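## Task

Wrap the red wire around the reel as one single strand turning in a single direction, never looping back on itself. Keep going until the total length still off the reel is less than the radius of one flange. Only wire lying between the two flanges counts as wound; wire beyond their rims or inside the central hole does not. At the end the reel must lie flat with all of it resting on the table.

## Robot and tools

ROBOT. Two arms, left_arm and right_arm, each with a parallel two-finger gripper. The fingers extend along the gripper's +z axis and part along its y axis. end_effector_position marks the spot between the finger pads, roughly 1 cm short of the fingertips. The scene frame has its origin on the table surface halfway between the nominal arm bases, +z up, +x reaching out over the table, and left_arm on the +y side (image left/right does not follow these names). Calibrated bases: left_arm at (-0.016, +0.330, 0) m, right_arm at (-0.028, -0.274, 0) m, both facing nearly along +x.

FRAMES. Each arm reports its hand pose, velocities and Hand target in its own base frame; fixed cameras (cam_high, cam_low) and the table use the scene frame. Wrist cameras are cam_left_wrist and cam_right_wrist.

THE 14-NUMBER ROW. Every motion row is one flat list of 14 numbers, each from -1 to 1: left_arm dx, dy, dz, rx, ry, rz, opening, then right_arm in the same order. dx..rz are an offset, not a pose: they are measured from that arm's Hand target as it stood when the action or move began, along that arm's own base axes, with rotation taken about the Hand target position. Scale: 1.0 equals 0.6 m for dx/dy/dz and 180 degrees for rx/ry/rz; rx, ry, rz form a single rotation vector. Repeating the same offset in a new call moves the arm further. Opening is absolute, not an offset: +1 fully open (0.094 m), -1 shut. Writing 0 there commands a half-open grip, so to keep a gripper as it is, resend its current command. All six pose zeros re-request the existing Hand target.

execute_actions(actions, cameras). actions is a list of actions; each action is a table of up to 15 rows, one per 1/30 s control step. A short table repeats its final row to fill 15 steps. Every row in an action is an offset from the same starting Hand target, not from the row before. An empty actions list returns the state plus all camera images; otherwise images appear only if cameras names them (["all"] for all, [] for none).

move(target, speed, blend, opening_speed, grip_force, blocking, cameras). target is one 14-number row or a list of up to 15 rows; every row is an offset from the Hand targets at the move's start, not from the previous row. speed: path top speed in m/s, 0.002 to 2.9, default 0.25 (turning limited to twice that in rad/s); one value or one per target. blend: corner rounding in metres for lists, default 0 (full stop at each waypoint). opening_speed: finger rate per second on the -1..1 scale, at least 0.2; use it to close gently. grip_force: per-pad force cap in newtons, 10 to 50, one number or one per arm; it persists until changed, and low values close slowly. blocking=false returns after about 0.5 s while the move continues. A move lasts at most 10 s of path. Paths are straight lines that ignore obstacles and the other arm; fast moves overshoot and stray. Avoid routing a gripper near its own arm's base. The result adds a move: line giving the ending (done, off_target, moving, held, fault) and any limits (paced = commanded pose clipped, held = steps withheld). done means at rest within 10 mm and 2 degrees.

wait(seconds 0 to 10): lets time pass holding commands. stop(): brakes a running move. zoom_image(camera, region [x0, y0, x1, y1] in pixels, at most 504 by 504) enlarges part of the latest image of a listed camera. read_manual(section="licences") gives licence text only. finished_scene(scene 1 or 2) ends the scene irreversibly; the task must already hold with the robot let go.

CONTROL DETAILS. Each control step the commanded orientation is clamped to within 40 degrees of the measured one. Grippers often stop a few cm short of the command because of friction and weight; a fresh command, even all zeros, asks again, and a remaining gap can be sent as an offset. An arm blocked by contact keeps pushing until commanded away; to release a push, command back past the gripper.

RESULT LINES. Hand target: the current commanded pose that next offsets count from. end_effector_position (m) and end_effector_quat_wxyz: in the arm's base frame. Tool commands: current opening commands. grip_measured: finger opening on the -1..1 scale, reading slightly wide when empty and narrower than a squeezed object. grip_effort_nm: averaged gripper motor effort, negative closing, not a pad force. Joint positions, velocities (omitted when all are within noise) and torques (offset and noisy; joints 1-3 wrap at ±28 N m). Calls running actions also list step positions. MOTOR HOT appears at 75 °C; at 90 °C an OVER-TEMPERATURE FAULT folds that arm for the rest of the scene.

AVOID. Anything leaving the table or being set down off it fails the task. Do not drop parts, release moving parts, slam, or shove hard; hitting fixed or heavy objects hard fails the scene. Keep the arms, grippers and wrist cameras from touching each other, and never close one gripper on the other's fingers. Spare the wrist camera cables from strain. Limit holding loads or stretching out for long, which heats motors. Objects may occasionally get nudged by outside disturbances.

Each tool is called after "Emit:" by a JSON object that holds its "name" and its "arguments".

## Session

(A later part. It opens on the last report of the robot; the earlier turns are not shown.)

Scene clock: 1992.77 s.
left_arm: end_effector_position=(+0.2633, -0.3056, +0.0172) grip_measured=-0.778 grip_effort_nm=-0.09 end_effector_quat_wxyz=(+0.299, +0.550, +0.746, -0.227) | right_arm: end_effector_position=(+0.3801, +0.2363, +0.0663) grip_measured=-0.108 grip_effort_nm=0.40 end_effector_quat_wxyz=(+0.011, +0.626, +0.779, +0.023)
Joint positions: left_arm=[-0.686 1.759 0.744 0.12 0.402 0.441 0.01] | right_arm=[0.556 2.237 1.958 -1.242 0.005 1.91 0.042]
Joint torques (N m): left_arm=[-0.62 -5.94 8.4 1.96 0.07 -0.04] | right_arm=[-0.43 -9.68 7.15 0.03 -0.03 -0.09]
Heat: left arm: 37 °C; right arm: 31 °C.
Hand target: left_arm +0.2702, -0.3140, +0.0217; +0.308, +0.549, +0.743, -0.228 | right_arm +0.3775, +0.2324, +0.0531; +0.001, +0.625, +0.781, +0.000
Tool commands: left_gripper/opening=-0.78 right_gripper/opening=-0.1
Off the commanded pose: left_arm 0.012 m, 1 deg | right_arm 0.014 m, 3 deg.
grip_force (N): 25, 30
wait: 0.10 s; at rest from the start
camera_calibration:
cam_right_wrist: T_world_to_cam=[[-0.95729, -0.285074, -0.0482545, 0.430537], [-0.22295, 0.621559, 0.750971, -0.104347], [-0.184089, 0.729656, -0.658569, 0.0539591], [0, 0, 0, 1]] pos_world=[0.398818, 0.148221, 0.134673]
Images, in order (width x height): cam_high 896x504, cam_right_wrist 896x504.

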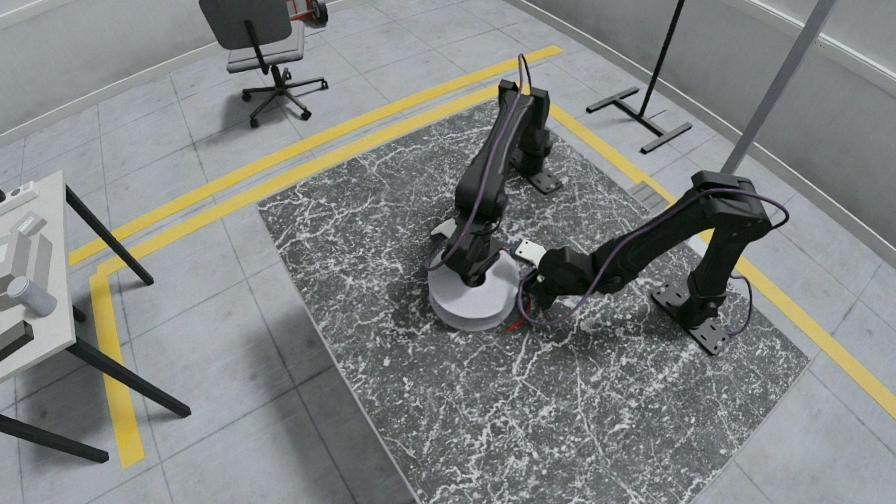

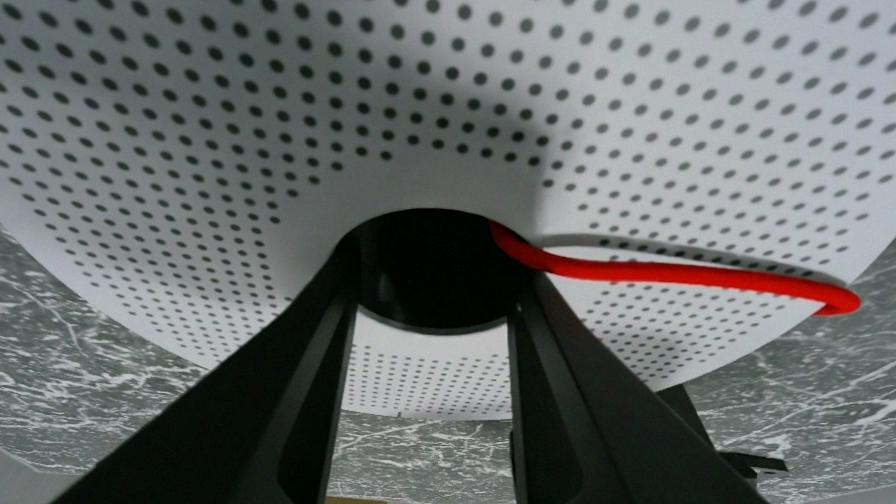

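Emit:
{"name": "move", "arguments": {"target": [[0,0,0,0,0,0,-0.78,0,0,0,0,0,0.43,-0.1]], "speed": [0.25], "cameras": ["cam_left_wrist","cam_low","cam_high"]}}

Scene clock: 2001.60 s.
left_arm: end_effector_position=(+0.2636, -0.3059, +0.0176) grip_measured=-0.778 grip_effort_nm=-0.09 end_effector_quat_wxyz=(+0.301, +0.550, +0.746, -0.227) | right_arm: end_effector_position=(+0.3796, +0.2369, +0.0663) grip_measured=-0.106 grip_effort_nm=0.28 end_effector_quat_wxyz=(+0.020, +0.011, +1.000, +0.016)
Joint positions: left_arm=[-0.686 1.759 0.744 0.122 0.402 0.441 0.01] | right_arm=[0.554 2.237 1.958 -1.242 -0.005 0.576 0.042]
Joint torques (N m): left_arm=[-0.54 -5.94 8.4 1.92 0.08 -0.05] | right_arm=[-0.29 -9.92 6.98 0.09 0.07 -0.34]
Heat: left arm: 38 °C; right arm: 31 °C.
Hand target: left_arm +0.2702, -0.3140, +0.0217; +0.308, +0.549, +0.743, -0.228 | right_arm +0.3775, +0.2324, +0.0531; +0.001, +0.000, +1.000, +0.000
Off the commanded pose: left_arm 0.011 m, 1 deg | right_arm 0.014 m, 3 deg.
grip_force (N): 25, 30
move: off_target (left_arm, right_arm)
camera_calibration:
cam_left_wrist: T_world_to_cam=[[-0.940237, -0.33601, 0.0552327, 0.140174], [-0.330624, 0.939644, 0.0880739, 0.381139], [-0.0814928, 0.0645491, -0.994581, 0.168423], [0, 0, 0, 1]] pos_world=[0.271536, -0.321906, 0.1262]
Images, in order (width x height): cam_high 896x504, cam_low 896x504, cam_left_wrist 896x504.

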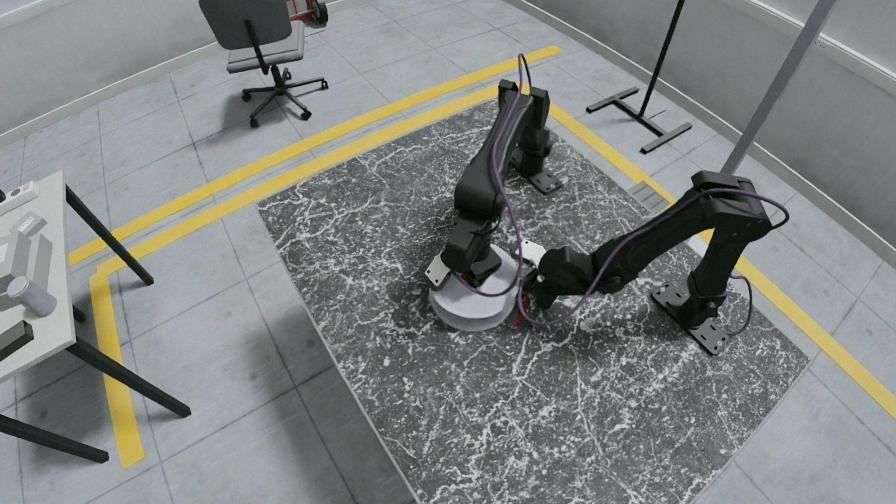

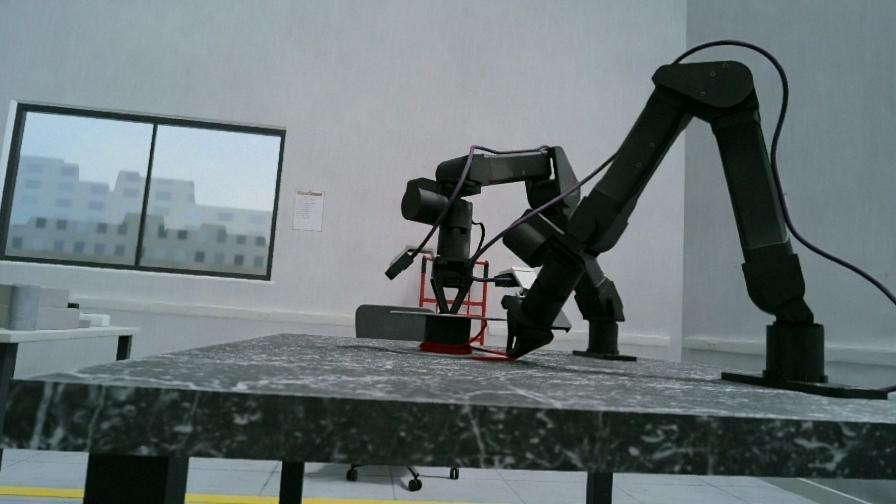

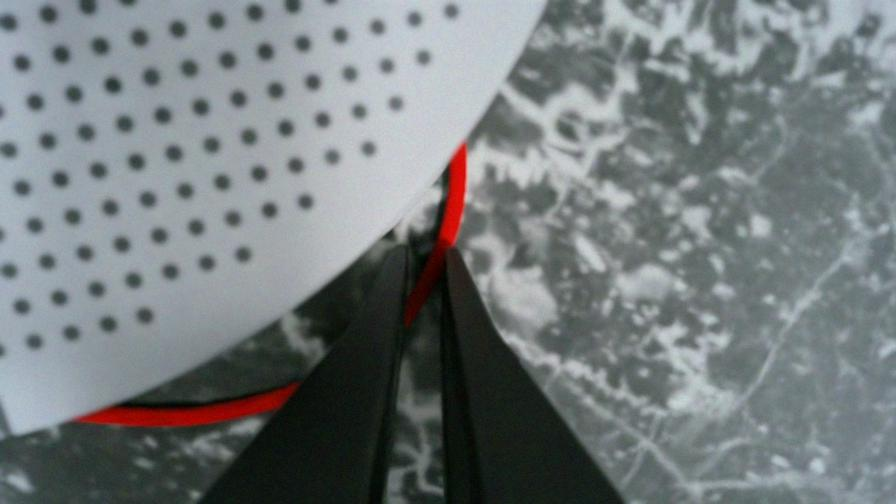

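Emit:
{"name": "zoom_image", "arguments": {"camera": "cam_high", "region": [420, 180, 600, 360]}}

Emit:
{"name": "zoom_image", "arguments": {"camera": "cam_low", "region": [380, 220, 600, 380]}}

Scaled by 2.800 from the camera's 896x504 image, which has a finer 1280x720 frame.

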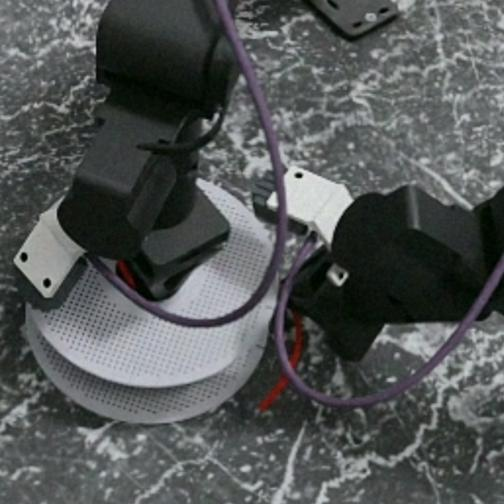

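Scaled by 2.291 from the camera's 896x504 image, which has a finer 1280x720 frame.

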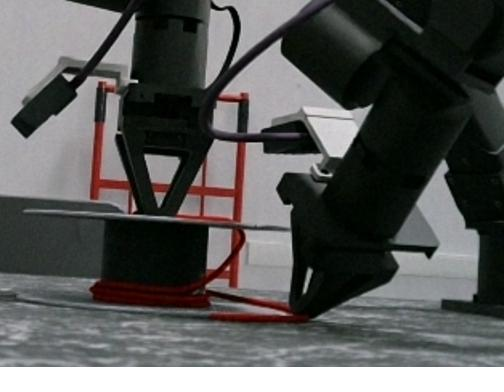

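Emit:
{"name": "move", "arguments": {"target": [[0,0,0,0,0,0,-0.78,0,0,0,0,0,0,-0.9],[0,0,0,0,0,0,-0.78,0,0,0.065,0,0,0,-0.9],[0,0,0,0,0,0,-0.78,0,0,0.065,0,0,-0.43,-0.9]], "speed": [0.2,0.15,0.5], "blend": [0,0.01,0], "grip_force": [25,50], "cameras": ["cam_right_wrist","cam_left_wrist"]}}

Scene clock: 2018.17 s.
left_arm: end_effector_position=(+0.2636, -0.3059, +0.0176) grip_measured=-0.778 grip_effort_nm=-0.09 end_effector_quat_wxyz=(+0.301, +0.550, +0.746, -0.227) | right_arm: end_effector_position=(+0.3749, +0.2339, +0.0933) grip_measured=-0.898 grip_effort_nm=-0.14 end_effector_quat_wxyz=(+0.000, +0.619, +0.785, +0.008)
Joint positions: left_arm=[-0.686 1.759 0.744 0.122 0.402 0.441 0.01] | right_arm=[0.554 2.255 2.096 -1.397 -0.005 1.89 0.005]
Joint torques (N m): left_arm=[-0.58 -5.93 8.4 1.94 0.08 -0.04] | right_arm=[-0.36 -11.17 8.7 -0.01 0.09 0.15]
Heat: left arm: 38 °C; right arm: 31 °C.
Hand target: left_arm +0.2702, -0.3140, +0.0217; +0.308, +0.549, +0.743, -0.228 | right_arm +0.3775, +0.2324, +0.0921; +0.001, +0.625, +0.781, +0.000
Off the commanded pose: left_arm 0.011 m, 1 deg | right_arm 0.003 m, 1 deg.
grip_force (N): 25, 50
move: off_target (left_arm)
camera_calibration:
cam_left_wrist: T_world_to_cam=[[-0.940237, -0.33601, 0.0552327, 0.140174], [-0.330624, 0.939644, 0.0880739, 0.381139], [-0.0814928, 0.0645491, -0.994581, 0.168423], [0, 0, 0, 1]] pos_world=[0.271536, -0.321906, 0.1262]
cam_right_wrist: T_world_to_cam=[[-0.952967, -0.302822, -0.0123773, 0.425377], [-0.208514, 0.625451, 0.751886, -0.130864], [-0.219946, 0.719103, -0.659177, 0.0885092], [0, 0, 0, 1]] pos_world=[0.397551, 0.147015, 0.162003]
Images, in order (width x height): cam_left_wrist 896x504, cam_right_wrist 896x504.

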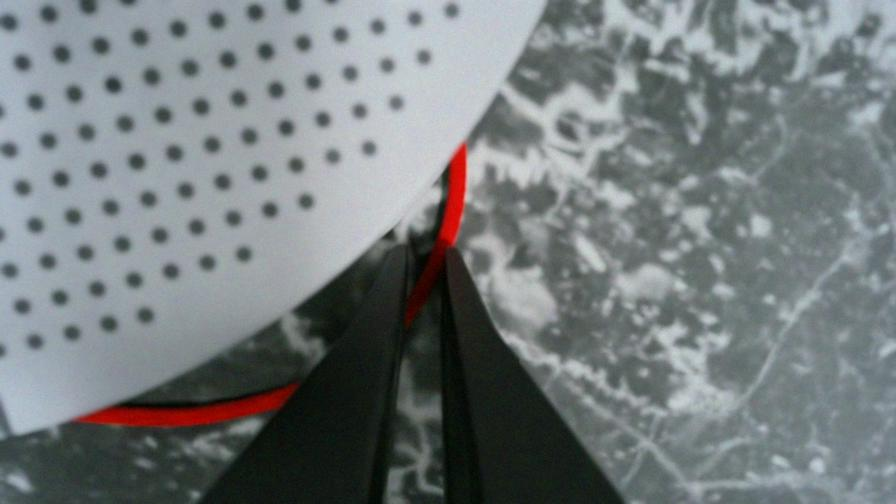

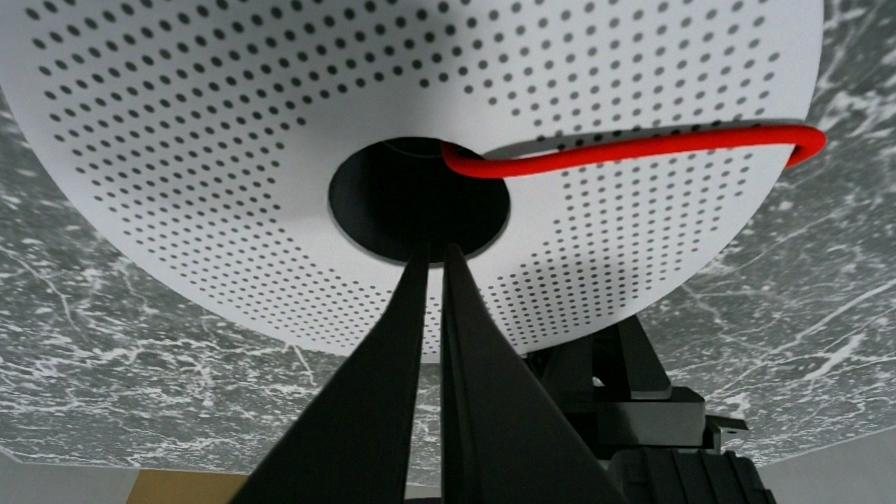

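Emit:
{"name": "move", "arguments": {"target": [[0,0,0,0,0,0,-0.78,0.001,-0.0025,-0.0785,0,0,0,-0.9]], "speed": [0.12]}}

Emit:
{"name": "move", "arguments": {"target": [[0,0,0,0,0,0,-0.78,0,0,0,0,0,0,-0.1]], "speed": [0.1], "grip_force": [25,40], "opening_speed": 0.4, "cameras": ["cam_right_wrist"]}}

Scene clock: 2044.40 s.
left_arm: end_effector_position=(+0.2636, -0.3059, +0.0176) grip_measured=-0.778 grip_effort_nm=-0.10 end_effector_quat_wxyz=(+0.301, +0.550, +0.746, -0.227) | right_arm: end_effector_position=(+0.3781, +0.2359, +0.0573) grip_measured=-0.898 grip_effort_nm=-0.14 end_effector_quat_wxyz=(+0.002, +0.620, +0.785, +0.012)
Joint positions: left_arm=[-0.686 1.759 0.744 0.122 0.402 0.441 0.01] | right_arm=[0.554 2.26 1.963 -1.249 -0.005 1.89 0.005]
Joint torques (N m): left_arm=[-0.54 -5.94 8.42 1.93 0.07 -0.05] | right_arm=[-0.79 -11.75 4.96 0.42 0.09 0.08]
Heat: left arm: 38 °C; right arm: 31 °C.
Hand target: left_arm +0.2702, -0.3140, +0.0217; +0.308, +0.549, +0.743, -0.228 | right_arm +0.3781, +0.2309, +0.0451; +0.001, +0.625, +0.781, +0.000
Off the commanded pose: left_arm 0.011 m, 1 deg | right_arm 0.013 m, 2 deg.
grip_force (N): 25, 50
move: off_target (left_arm, right_arm)

Scene clock: 2046.60 s.
left_arm: end_effector_position=(+0.2636, -0.3059, +0.0176) grip_measured=-0.778 grip_effort_nm=-0.10 end_effector_quat_wxyz=(+0.301, +0.550, +0.746, -0.227) | right_arm: end_effector_position=(+0.3799, +0.2368, +0.0605) grip_measured=-0.140 grip_effort_nm=1.25 end_effector_quat_wxyz=(+0.003, +0.622, +0.783, +0.019)
Joint positions: left_arm=[-0.686 1.759 0.744 0.122 0.402 0.441 0.01] | right_arm=[0.552 2.253 1.963 -1.243 -0.007 1.894 0.04]
Joint torques (N m): left_arm=[-0.59 -5.96 8.43 1.94 0.08 -0.04] | right_arm=[-0.51 -10.91 4.9 0.38 0.11 0.04]
Heat: left arm: 38 °C; right arm: 31 °C.
Hand target: left_arm +0.2702, -0.3140, +0.0217; +0.308, +0.549, +0.743, -0.228 | right_arm +0.3781, +0.2309, +0.0450; +0.001, +0.625, +0.781, +0.000
Off the commanded pose: left_arm 0.011 m, 1 deg | right_arm 0.017 m, 2 deg.
grip_force (N): 25, 40
move: off_target (left_arm, right_arm)
camera_calibration:
cam_right_wrist: T_world_to_cam=[[-0.954261, -0.297105, -0.0333973, 0.431091], [-0.218518, 0.616854, 0.756135, -0.101262], [-0.20405, 0.728848, -0.653563, 0.0572664], [0, 0, 0, 1]] pos_world=[0.400931, 0.148804, 0.128392]
Images, in order (width x height): cam_right_wrist 896x504.

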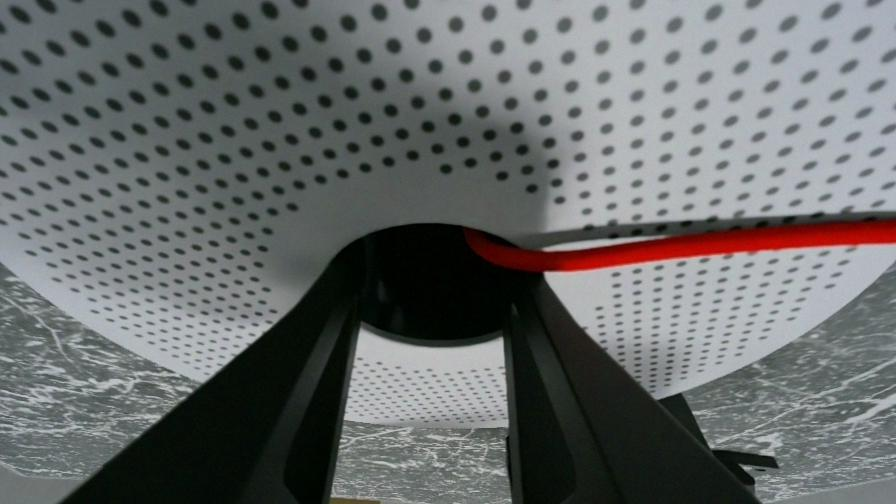

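Emit:
{"name": "move", "arguments": {"target": [[0,0,0,0,0,0,-0.7,0,0,0,0,0,0.43,-0.1]], "speed": [0.2], "cameras": ["cam_left_wrist","cam_right_wrist","cam_low","cam_high"]}}

Scene clock: 2056.67 s.
left_arm: end_effector_position=(+0.2640, -0.3062, +0.0180) grip_measured=-0.702 grip_effort_nm=0.14 end_effector_quat_wxyz=(+0.302, +0.550, +0.745, -0.227) | right_arm: end_effector_position=(+0.3801, +0.2359, +0.0616) grip_measured=-0.123 grip_effort_nm=1.22 end_effector_quat_wxyz=(+0.014, +0.016, +1.000, +0.014)
Joint positions: left_arm=[-0.686 1.759 0.744 0.124 0.402 0.44 0.014] | right_arm=[0.55 2.25 1.963 -1.245 -0.008 0.582 0.041]
Joint torques (N m): left_arm=[-0.58 -5.93 8.4 1.91 0.07 -0.05] | right_arm=[-0.62 -11.03 4.49 0.41 0.08 -0.42]
Heat: left arm: 38 °C; right arm: 30 °C.
Hand target: left_arm +0.2702, -0.3140, +0.0217; +0.308, +0.549, +0.743, -0.228 | right_arm +0.3781, +0.2310, +0.0450; +0.001, +0.000, +1.000, +0.000
Off the commanded pose: left_arm 0.011 m, 1 deg | right_arm 0.017 m, 3 deg.
grip_force (N): 25, 40
move: off_target (left_arm, right_arm)
camera_calibration:
cam_left_wrist: T_world_to_cam=[[-0.94025, -0.33612, 0.0543392, 0.140429], [-0.330953, 0.939713, 0.0860779, 0.381549], [-0.0799957, 0.0629511, -0.994805, 0.167845], [0, 0, 0, 1]] pos_world=[0.271741, -0.321912, 0.1265]
cam_right_wrist: T_world_to_cam=[[0.0419618, -0.998829, -0.0240902, 0.217268], [-0.686396, -0.0463401, 0.72575, 0.234651], [-0.726016, -0.0139184, -0.687537, 0.434336], [0, 0, 0, 1]] pos_world=[0.467281, 0.233933, 0.133558]

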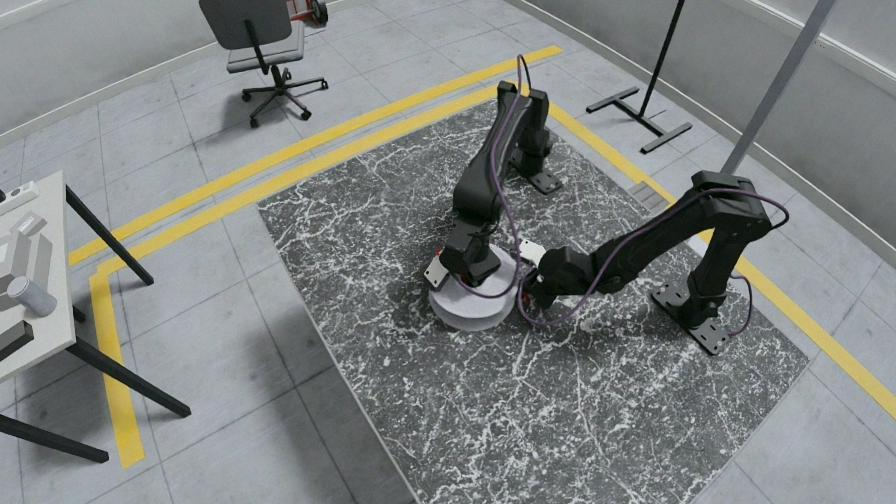

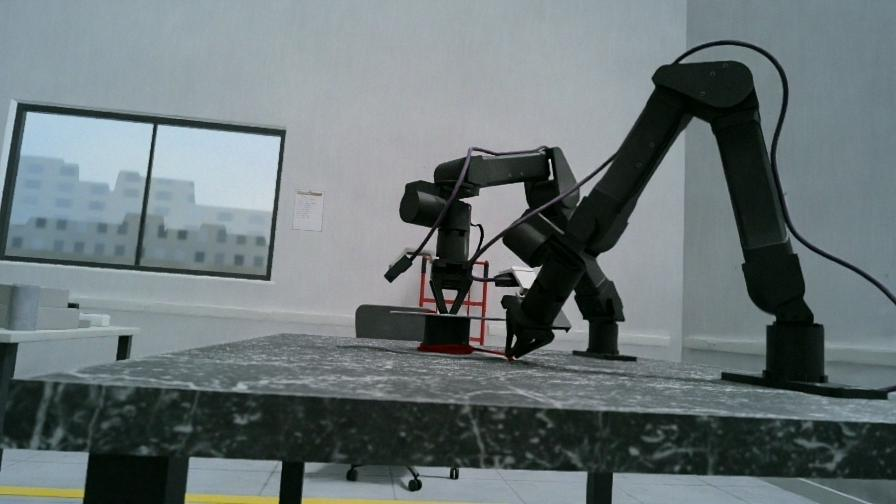

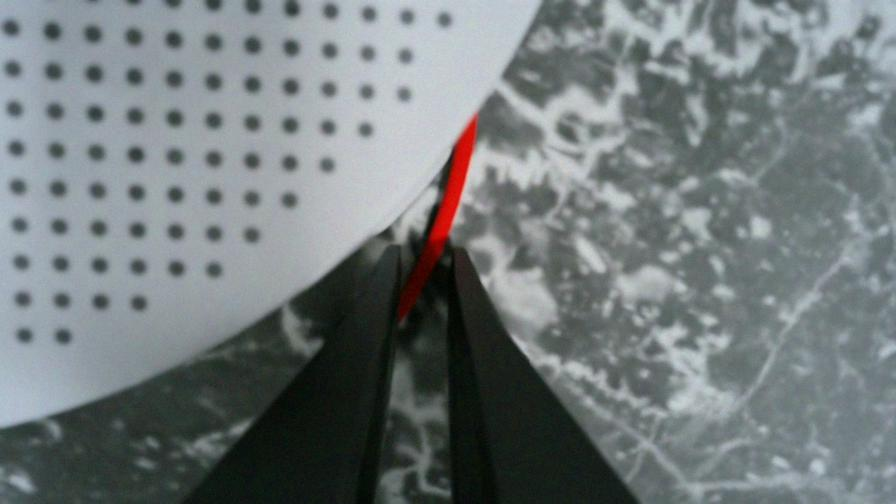

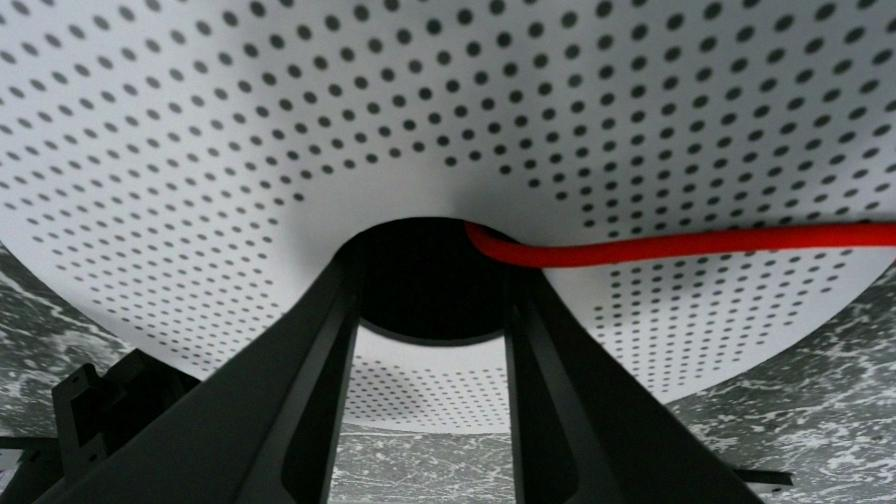

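Emit:
{"name": "zoom_image", "arguments": {"camera": "cam_low", "region": [400, 290, 580, 390]}}

Emit:
{"name": "zoom_image", "arguments": {"camera": "cam_high", "region": [420, 220, 580, 350]}}

Scaled by 2.800 from the camera's 896x504 image, which has a finer 1280x720 frame.

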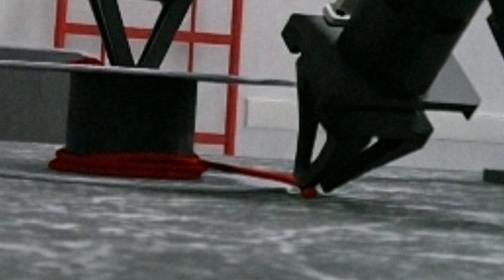

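Scaled by 3.150 from the camera's 896x504 image, which has a finer 1280x720 frame.

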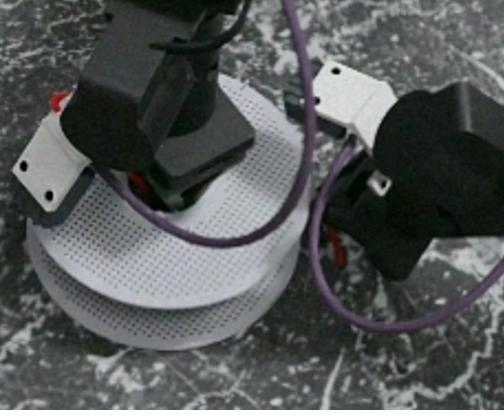

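Emit:
{"name": "move", "arguments": {"target": [[0,0,0,0,0,0,-0.7,0,0,0,0,0,0,-0.9],[0,0,0,0,0,0,-0.7,0,0.002,0.078,0,0,0,-0.9],[0,0,0,0,0,0,-0.7,0,0.002,0.078,0,0,-0.43,-0.9],[0,0,0,0,0,0,-0.7,0,0,-0.002,0,0,-0.43,-0.9],[0,0,0,0,0,0,-0.7,0,0,-0.002,0,0,-0.43,-0.1]], "speed": [0.2,0.15,0.5,0.15,0.15], "blend": [0,0.01,0.01,0,0], "grip_force": [25,40], "cameras": ["cam_right_wrist","cam_left_wrist"]}}

Scene clock: 2077.97 s.
left_arm: end_effector_position=(+0.2640, -0.3062, +0.0180) grip_measured=-0.702 grip_effort_nm=0.14 end_effector_quat_wxyz=(+0.302, +0.550, +0.745, -0.227) | right_arm: end_effector_position=(+0.3804, +0.2355, +0.0643) grip_measured=-0.110 grip_effort_nm=0.50 end_effector_quat_wxyz=(+0.004, +0.620, +0.784, +0.022)
Joint positions: left_arm=[-0.686 1.759 0.744 0.124 0.402 0.44 0.014] | right_arm=[0.549 2.244 1.962 -1.245 -0.007 1.888 0.042]
Joint velocities: left_arm=[within noise] | right_arm=[0.007 -0.002 -0.027 -0.007 -0.007 -0.154 0]
Joint torques (N m): left_arm=[-0.58 -5.94 8.46 1.91 0.07 -0.04] | right_arm=[-0.31 -10.14 4.56 0.49 0.12 0.14]
Heat: left arm: 38 °C; right arm: 30 °C.
Hand target: left_arm +0.2702, -0.3140, +0.0217; +0.308, +0.549, +0.743, -0.228 | right_arm +0.3780, +0.2309, +0.0437; +0.001, +0.625, +0.781, -0.001
Off the commanded pose: left_arm 0.011 m, 1 deg | right_arm 0.021 m, 3 deg.
grip_force (N): 25, 40
move: off_target (left_arm, right_arm)
camera_calibration:
cam_left_wrist: T_world_to_cam=[[-0.94025, -0.33612, 0.0543392, 0.140429], [-0.330953, 0.939713, 0.0860779, 0.381549], [-0.0799957, 0.0629511, -0.994805, 0.167845], [0, 0, 0, 1]] pos_world=[0.271741, -0.321912, 0.1265]
cam_right_wrist: T_world_to_cam=[[-0.953158, -0.299898, -0.0393791, 0.431925], [-0.224428, 0.61392, 0.756793, -0.10031], [-0.202785, 0.730181, -0.652468, 0.0598735], [0, 0, 0, 1]] pos_world=[0.401322, 0.147397, 0.131988]
Images, in order (width x height): cam_left_wrist 896x504, cam_right_wrist 896x504.

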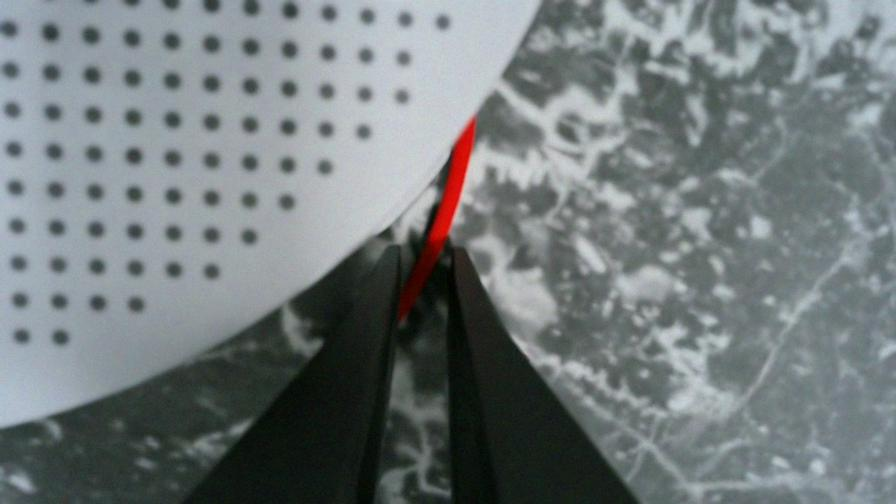

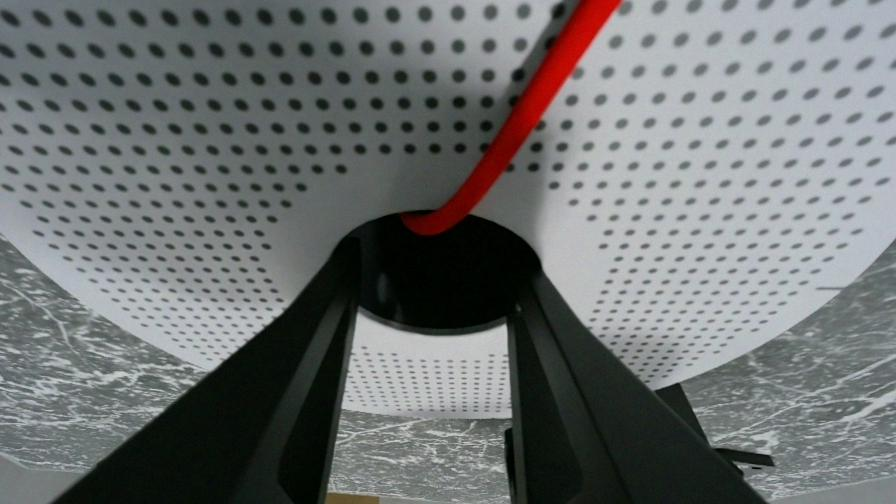

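Emit:
{"name": "move", "arguments": {"target": [0,0,0,0,0,0,-0.7,0,0,0,0,0,0,0.05], "speed": 0.1, "grip_force": [25,35], "opening_speed": 0.3}}

Scene clock: 2085.43 s.
left_arm: end_effector_position=(+0.2640, -0.3062, +0.0180) grip_measured=-0.702 grip_effort_nm=0.14 end_effector_quat_wxyz=(+0.302, +0.550, +0.745, -0.227) | right_arm: end_effector_position=(+0.3804, +0.2355, +0.0643) grip_measured=-0.080 grip_effort_nm=1.25 end_effector_quat_wxyz=(+0.004, +0.620, +0.784, +0.022)
Joint positions: left_arm=[-0.686 1.759 0.744 0.124 0.402 0.44 0.014] | right_arm=[0.549 2.244 1.962 -1.245 -0.007 1.888 0.043]
Joint torques (N m): left_arm=[-0.59 -5.93 8.44 1.9 0.09 -0.05] | right_arm=[-0.29 -10.13 4.49 0.48 0.11 0.12]
Heat: left arm: 38 °C; right arm: 30 °C.
Hand target: left_arm +0.2702, -0.3140, +0.0217; +0.308, +0.549, +0.743, -0.228 | right_arm +0.3780, +0.2309, +0.0437; +0.001, +0.625, +0.781, -0.001
Off the commanded pose: left_arm 0.011 m, 1 deg | right_arm 0.021 m, 3 deg.
grip_force (N): 25, 35
move: off_target (left_arm, right_arm)

Emit:
{"name": "move", "arguments": {"target": [0,0,0,0,0,0,-0.7,0,0,0,0,0,0.1,0.05], "speed": 0.2, "cameras": ["cam_left_wrist","cam_low","cam_high"]}}

Emit:
{"name": "zoom_image", "arguments": {"camera": "cam_low", "region": [400, 290, 580, 390]}}

Emit:
{"name": "zoom_image", "arguments": {"camera": "cam_high", "region": [460, 220, 580, 330]}}

Scene clock: 2091.43 s.
left_arm: end_effector_position=(+0.2640, -0.3062, +0.0180) grip_measured=-0.702 grip_effort_nm=0.14 end_effector_quat_wxyz=(+0.302, +0.550, +0.745, -0.227) | right_arm: end_effector_position=(+0.3800, +0.2362, +0.0643) grip_measured=-0.080 grip_effort_nm=1.25 end_effector_quat_wxyz=(+0.005, +0.509, +0.860, +0.022)
Joint positions: left_arm=[-0.686 1.759 0.744 0.124 0.402 0.44 0.014] | right_arm=[0.549 2.244 1.962 -1.245 -0.011 1.619 0.043]
Joint torques (N m): left_arm=[-0.59 -5.93 8.42 1.91 0.08 -0.04] | right_arm=[-0.28 -10.18 4.41 0.48 0.12 -0.42]
Heat: left arm: 38 °C; right arm: 30 °C.
Hand target: left_arm +0.2702, -0.3140, +0.0217; +0.308, +0.549, +0.743, -0.228 | right_arm +0.3780, +0.2309, +0.0437; +0.001, +0.495, +0.869, +0.000
Off the commanded pose: left_arm 0.011 m, 1 deg | right_arm 0.021 m, 3 deg.
grip_force (N): 25, 35
move: off_target (left_arm, right_arm)
camera_calibration:
cam_left_wrist: T_world_to_cam=[[-0.94025, -0.33612, 0.0543392, 0.140429], [-0.330953, 0.939713, 0.0860779, 0.381549], [-0.0799957, 0.0629511, -0.994805, 0.167845], [0, 0, 0, 1]] pos_world=[0.271741, -0.321912, 0.1265]
Images, in order (width x height): cam_high 896x504, cam_low 896x504, cam_left_wrist 896x504.

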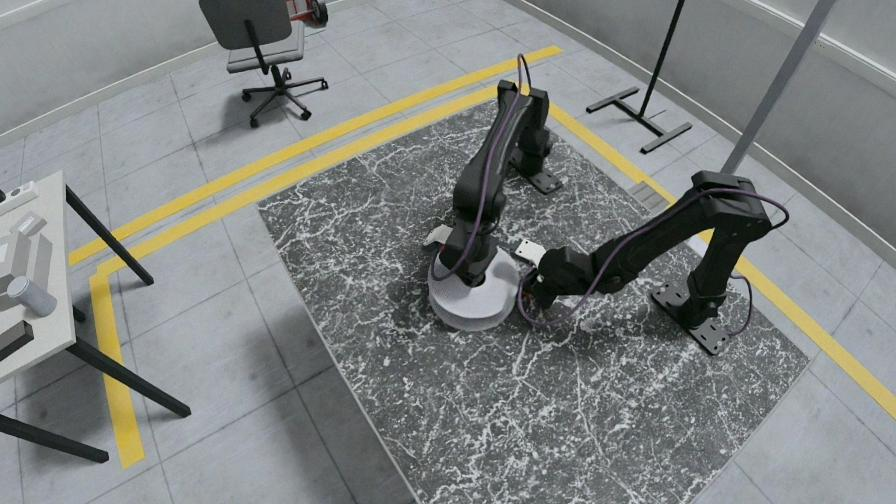

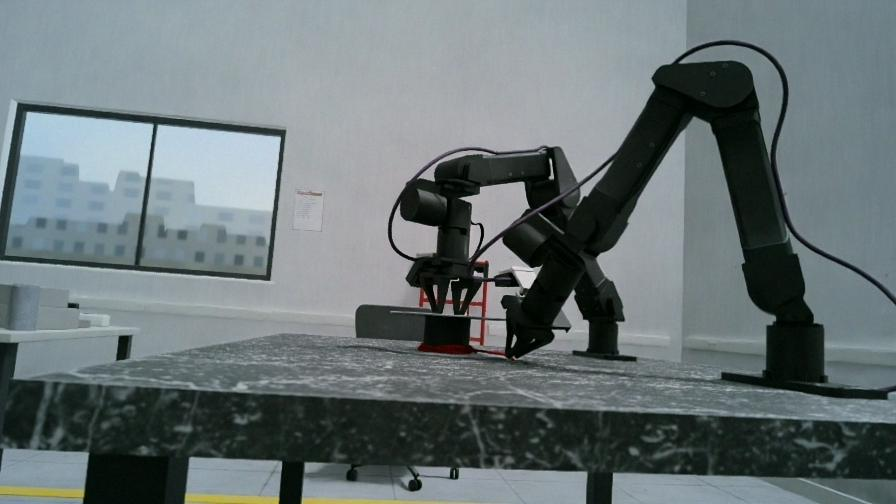

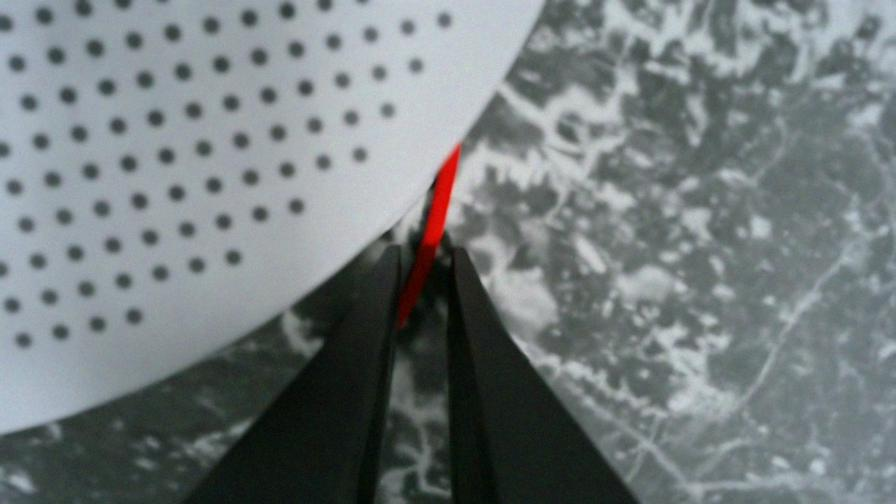

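Scaled by 2.800 from the camera's 896x504 image, which has a finer 1280x720 frame.

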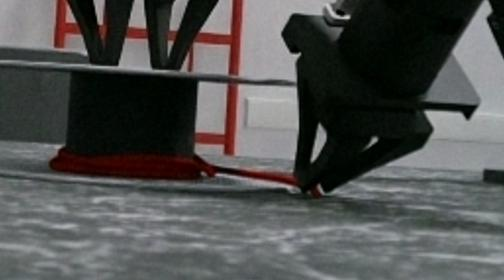

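Scaled by 4.200 from the camera's 896x504 image, which has a finer 1280x720 frame.

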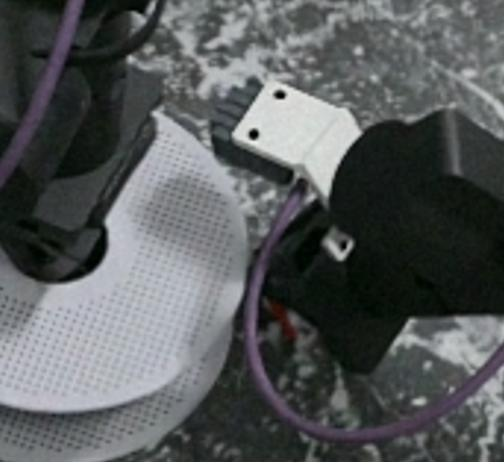

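Emit:
{"name": "move", "arguments": {"target": [[0,0,0,0,0,0,-1.0,0,0,0,0,0,0,0.05],[0.028,-0.0383,0.0155,-0.0797,-0.0244,0,-1.0,0,0,0,0,0,0.211,0.05]], "speed": [0.1,0.1], "cameras": ["cam_left_wrist","cam_low","cam_high"]}}

Emit:
{"name": "zoom_image", "arguments": {"camera": "cam_low", "region": [400, 250, 600, 390]}}

Emit:
{"name": "zoom_image", "arguments": {"camera": "cam_high", "region": [420, 220, 580, 330]}}

Scene clock: 2131.50 s.
left_arm: end_effector_position=(+0.2773, -0.3409, +0.0304) grip_measured=-0.929 grip_effort_nm=-0.54 end_effector_quat_wxyz=(+0.386, +0.526, +0.694, -0.302) | right_arm: end_effector_position=(+0.3866, +0.2323, +0.0651) grip_measured=-0.068 grip_effort_nm=1.25 end_effector_quat_wxyz=(+0.026, +0.209, +0.977, +0.016)
Joint positions: left_arm=[-0.682 1.882 0.701 0.537 0.529 0.346 0.003] | right_arm=[0.544 2.242 1.962 -1.231 0.012 0.964 0.044]
Joint torques (N m): left_arm=[1.36 -6.8 4.37 2.78 0.02 -0.05] | right_arm=[0.24 -10.14 4.4 0.37 -0.08 -0.5]
Heat: left arm: 38 °C; right arm: 29 °C.
Hand target: left_arm +0.2871, -0.3370, +0.0310; +0.402, +0.515, +0.696, -0.297 | right_arm +0.3780, +0.2310, +0.0437; +0.001, +0.185, +0.983, +0.000
Off the commanded pose: left_arm 0.010 m, 2 deg | right_arm 0.023 m, 4 deg.
grip_force (N): 25, 35
move: off_target (right_arm)
camera_calibration:
cam_left_wrist: T_world_to_cam=[[-0.95316, -0.294003, 0.071044, 0.158065], [-0.301905, 0.939068, -0.164329, 0.416896], [-0.0184019, -0.17808, -0.983844, 0.0839446], [0, 0, 0, 1]] pos_world=[0.278069, -0.330073, 0.139867]
Images, in order (width x height): cam_high 896x504, cam_low 896x504, cam_left_wrist 896x504.

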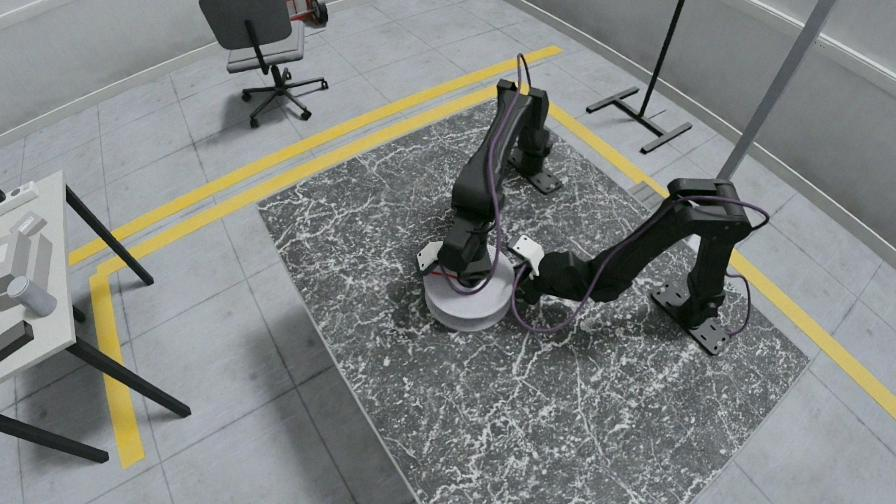

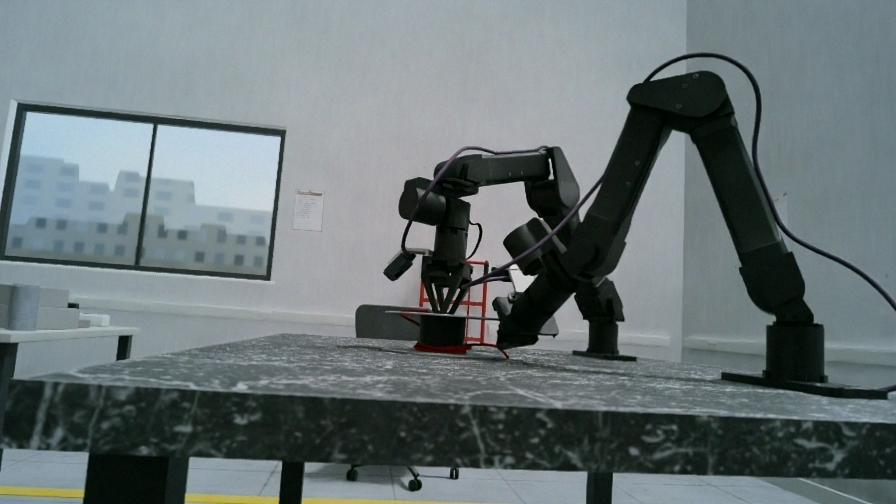

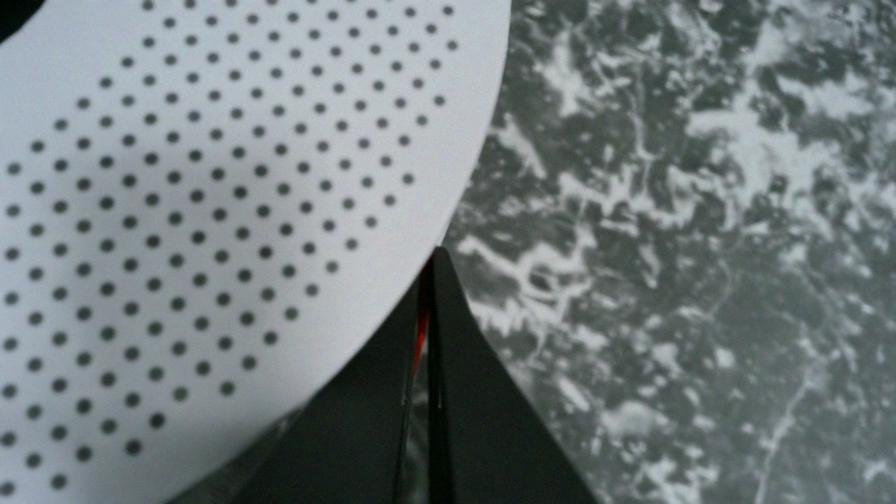

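Scaled by 2.520 from the camera's 896x504 image, which has a finer 1280x720 frame.

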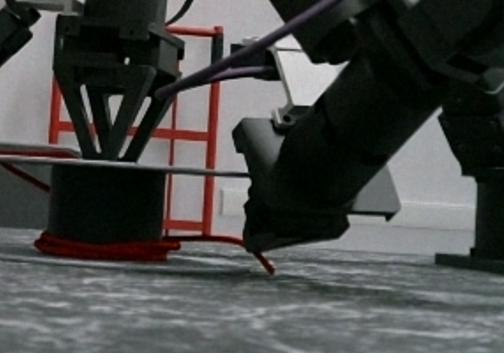

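Scaled by 3.150 from the camera's 896x504 image, which has a finer 1280x720 frame.

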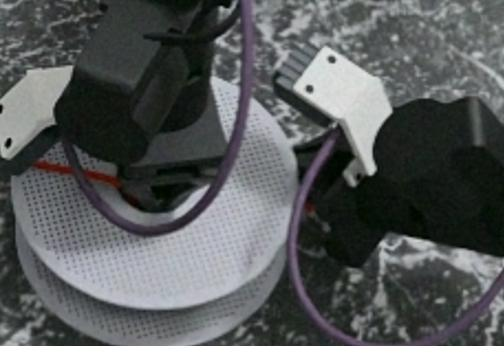

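Emit:
{"name": "move", "arguments": {"target": [[0,0,0,0,0,0,-0.5,0,0,0,0,0,0,0.05],[-0.045,0.089,0.007,0,0,0,-0.5,0,0,0,0,0,0,0.05],[-0.065,0.12,0.12,0,0,0,-0.5,0,0,0,0,0,0,0.05]], "speed": [0.1,0.1,0.2], "blend": [0,0.01,0], "cameras": ["cam_left_wrist","cam_low","cam_high"]}}

Emit:
{"name": "zoom_image", "arguments": {"camera": "cam_low", "region": [380, 270, 580, 390]}}

Emit:
{"name": "zoom_image", "arguments": {"camera": "cam_high", "region": [400, 220, 580, 350]}}

Scene clock: 2177.43 s.
left_arm: end_effector_position=(+0.2410, -0.2612, +0.0892) grip_measured=-0.502 grip_effort_nm=0.15 end_effector_quat_wxyz=(+0.390, +0.511, +0.707, -0.294) | right_arm: end_effector_position=(+0.3902, +0.2318, +0.0656) grip_measured=-0.062 grip_effort_nm=1.25 end_effector_quat_wxyz=(+0.033, +0.207, +0.978, +0.017)
Joint positions: left_arm=[-0.532 1.378 0.504 0.181 0.613 0.426 0.023] | right_arm=[0.541 2.242 1.962 -1.22 0.019 0.957 0.044]
Joint torques (N m): left_arm=[0.68 -4.74 9.62 1.94 0.32 0.13] | right_arm=[0.49 -10.21 4.37 0.27 -0.17 -0.43]
Heat: left arm: 40 °C; right arm: 29 °C.
Hand target: left_arm +0.2480, -0.2650, +0.1030; +0.402, +0.515, +0.696, -0.298 | right_arm +0.3780, +0.2310, +0.0438; +0.001, +0.185, +0.983, +0.000
Off the commanded pose: left_arm 0.016 m, 2 deg | right_arm 0.025 m, 5 deg.
grip_force (N): 25, 35
move: off_target (left_arm, right_arm)
camera_calibration:
cam_left_wrist: T_world_to_cam=[[-0.939607, -0.334064, 0.0744266, 0.128699], [-0.341896, 0.926101, -0.159513, 0.346587], [-0.0156391, -0.175326, -0.984386, 0.155483], [0, 0, 0, 1]] pos_world=[0.241855, -0.250721, 0.198762]
Images, in order (width x height): cam_high 896x504, cam_low 896x504, cam_left_wrist 896x504.

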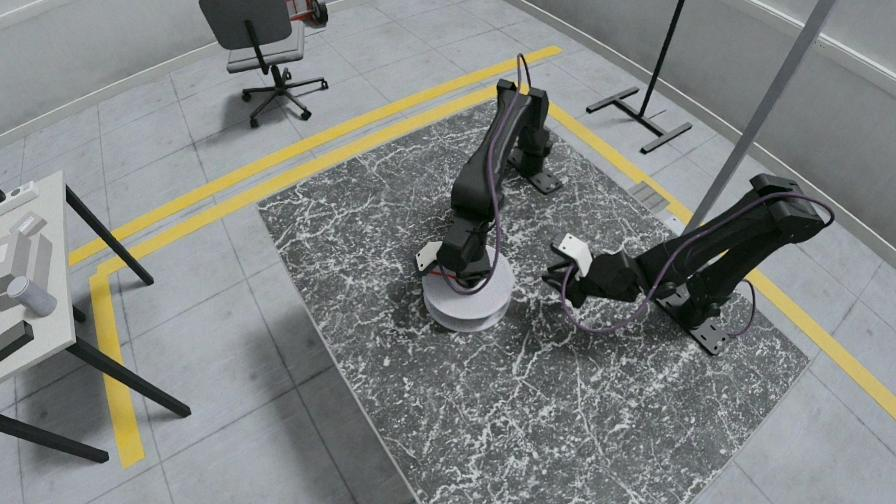

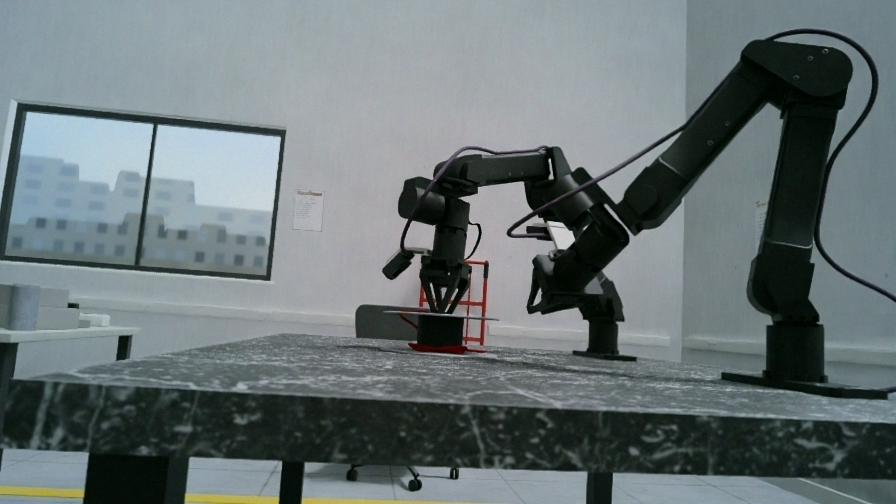

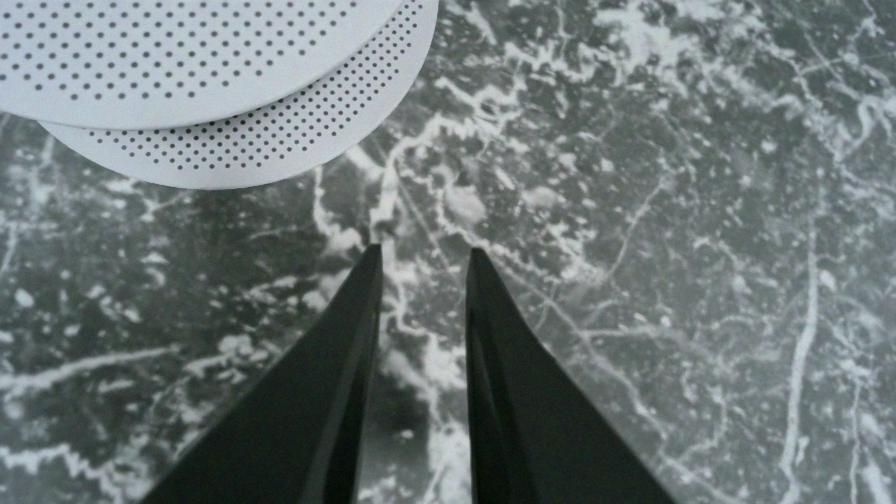

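Scaled by 2.520 from the camera's 896x504 image, which has a finer 1280x720 frame.

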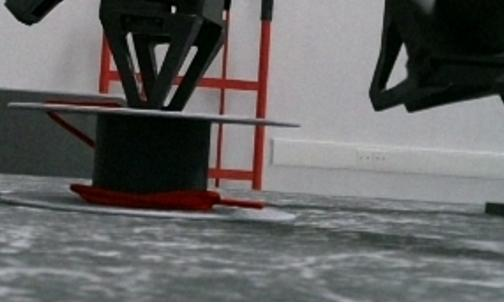

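Scaled by 2.800 from the camera's 896x504 image, which has a finer 1280x720 frame.

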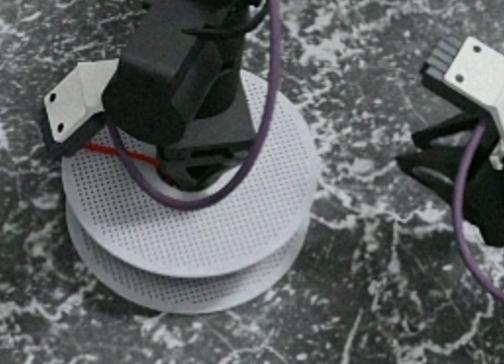

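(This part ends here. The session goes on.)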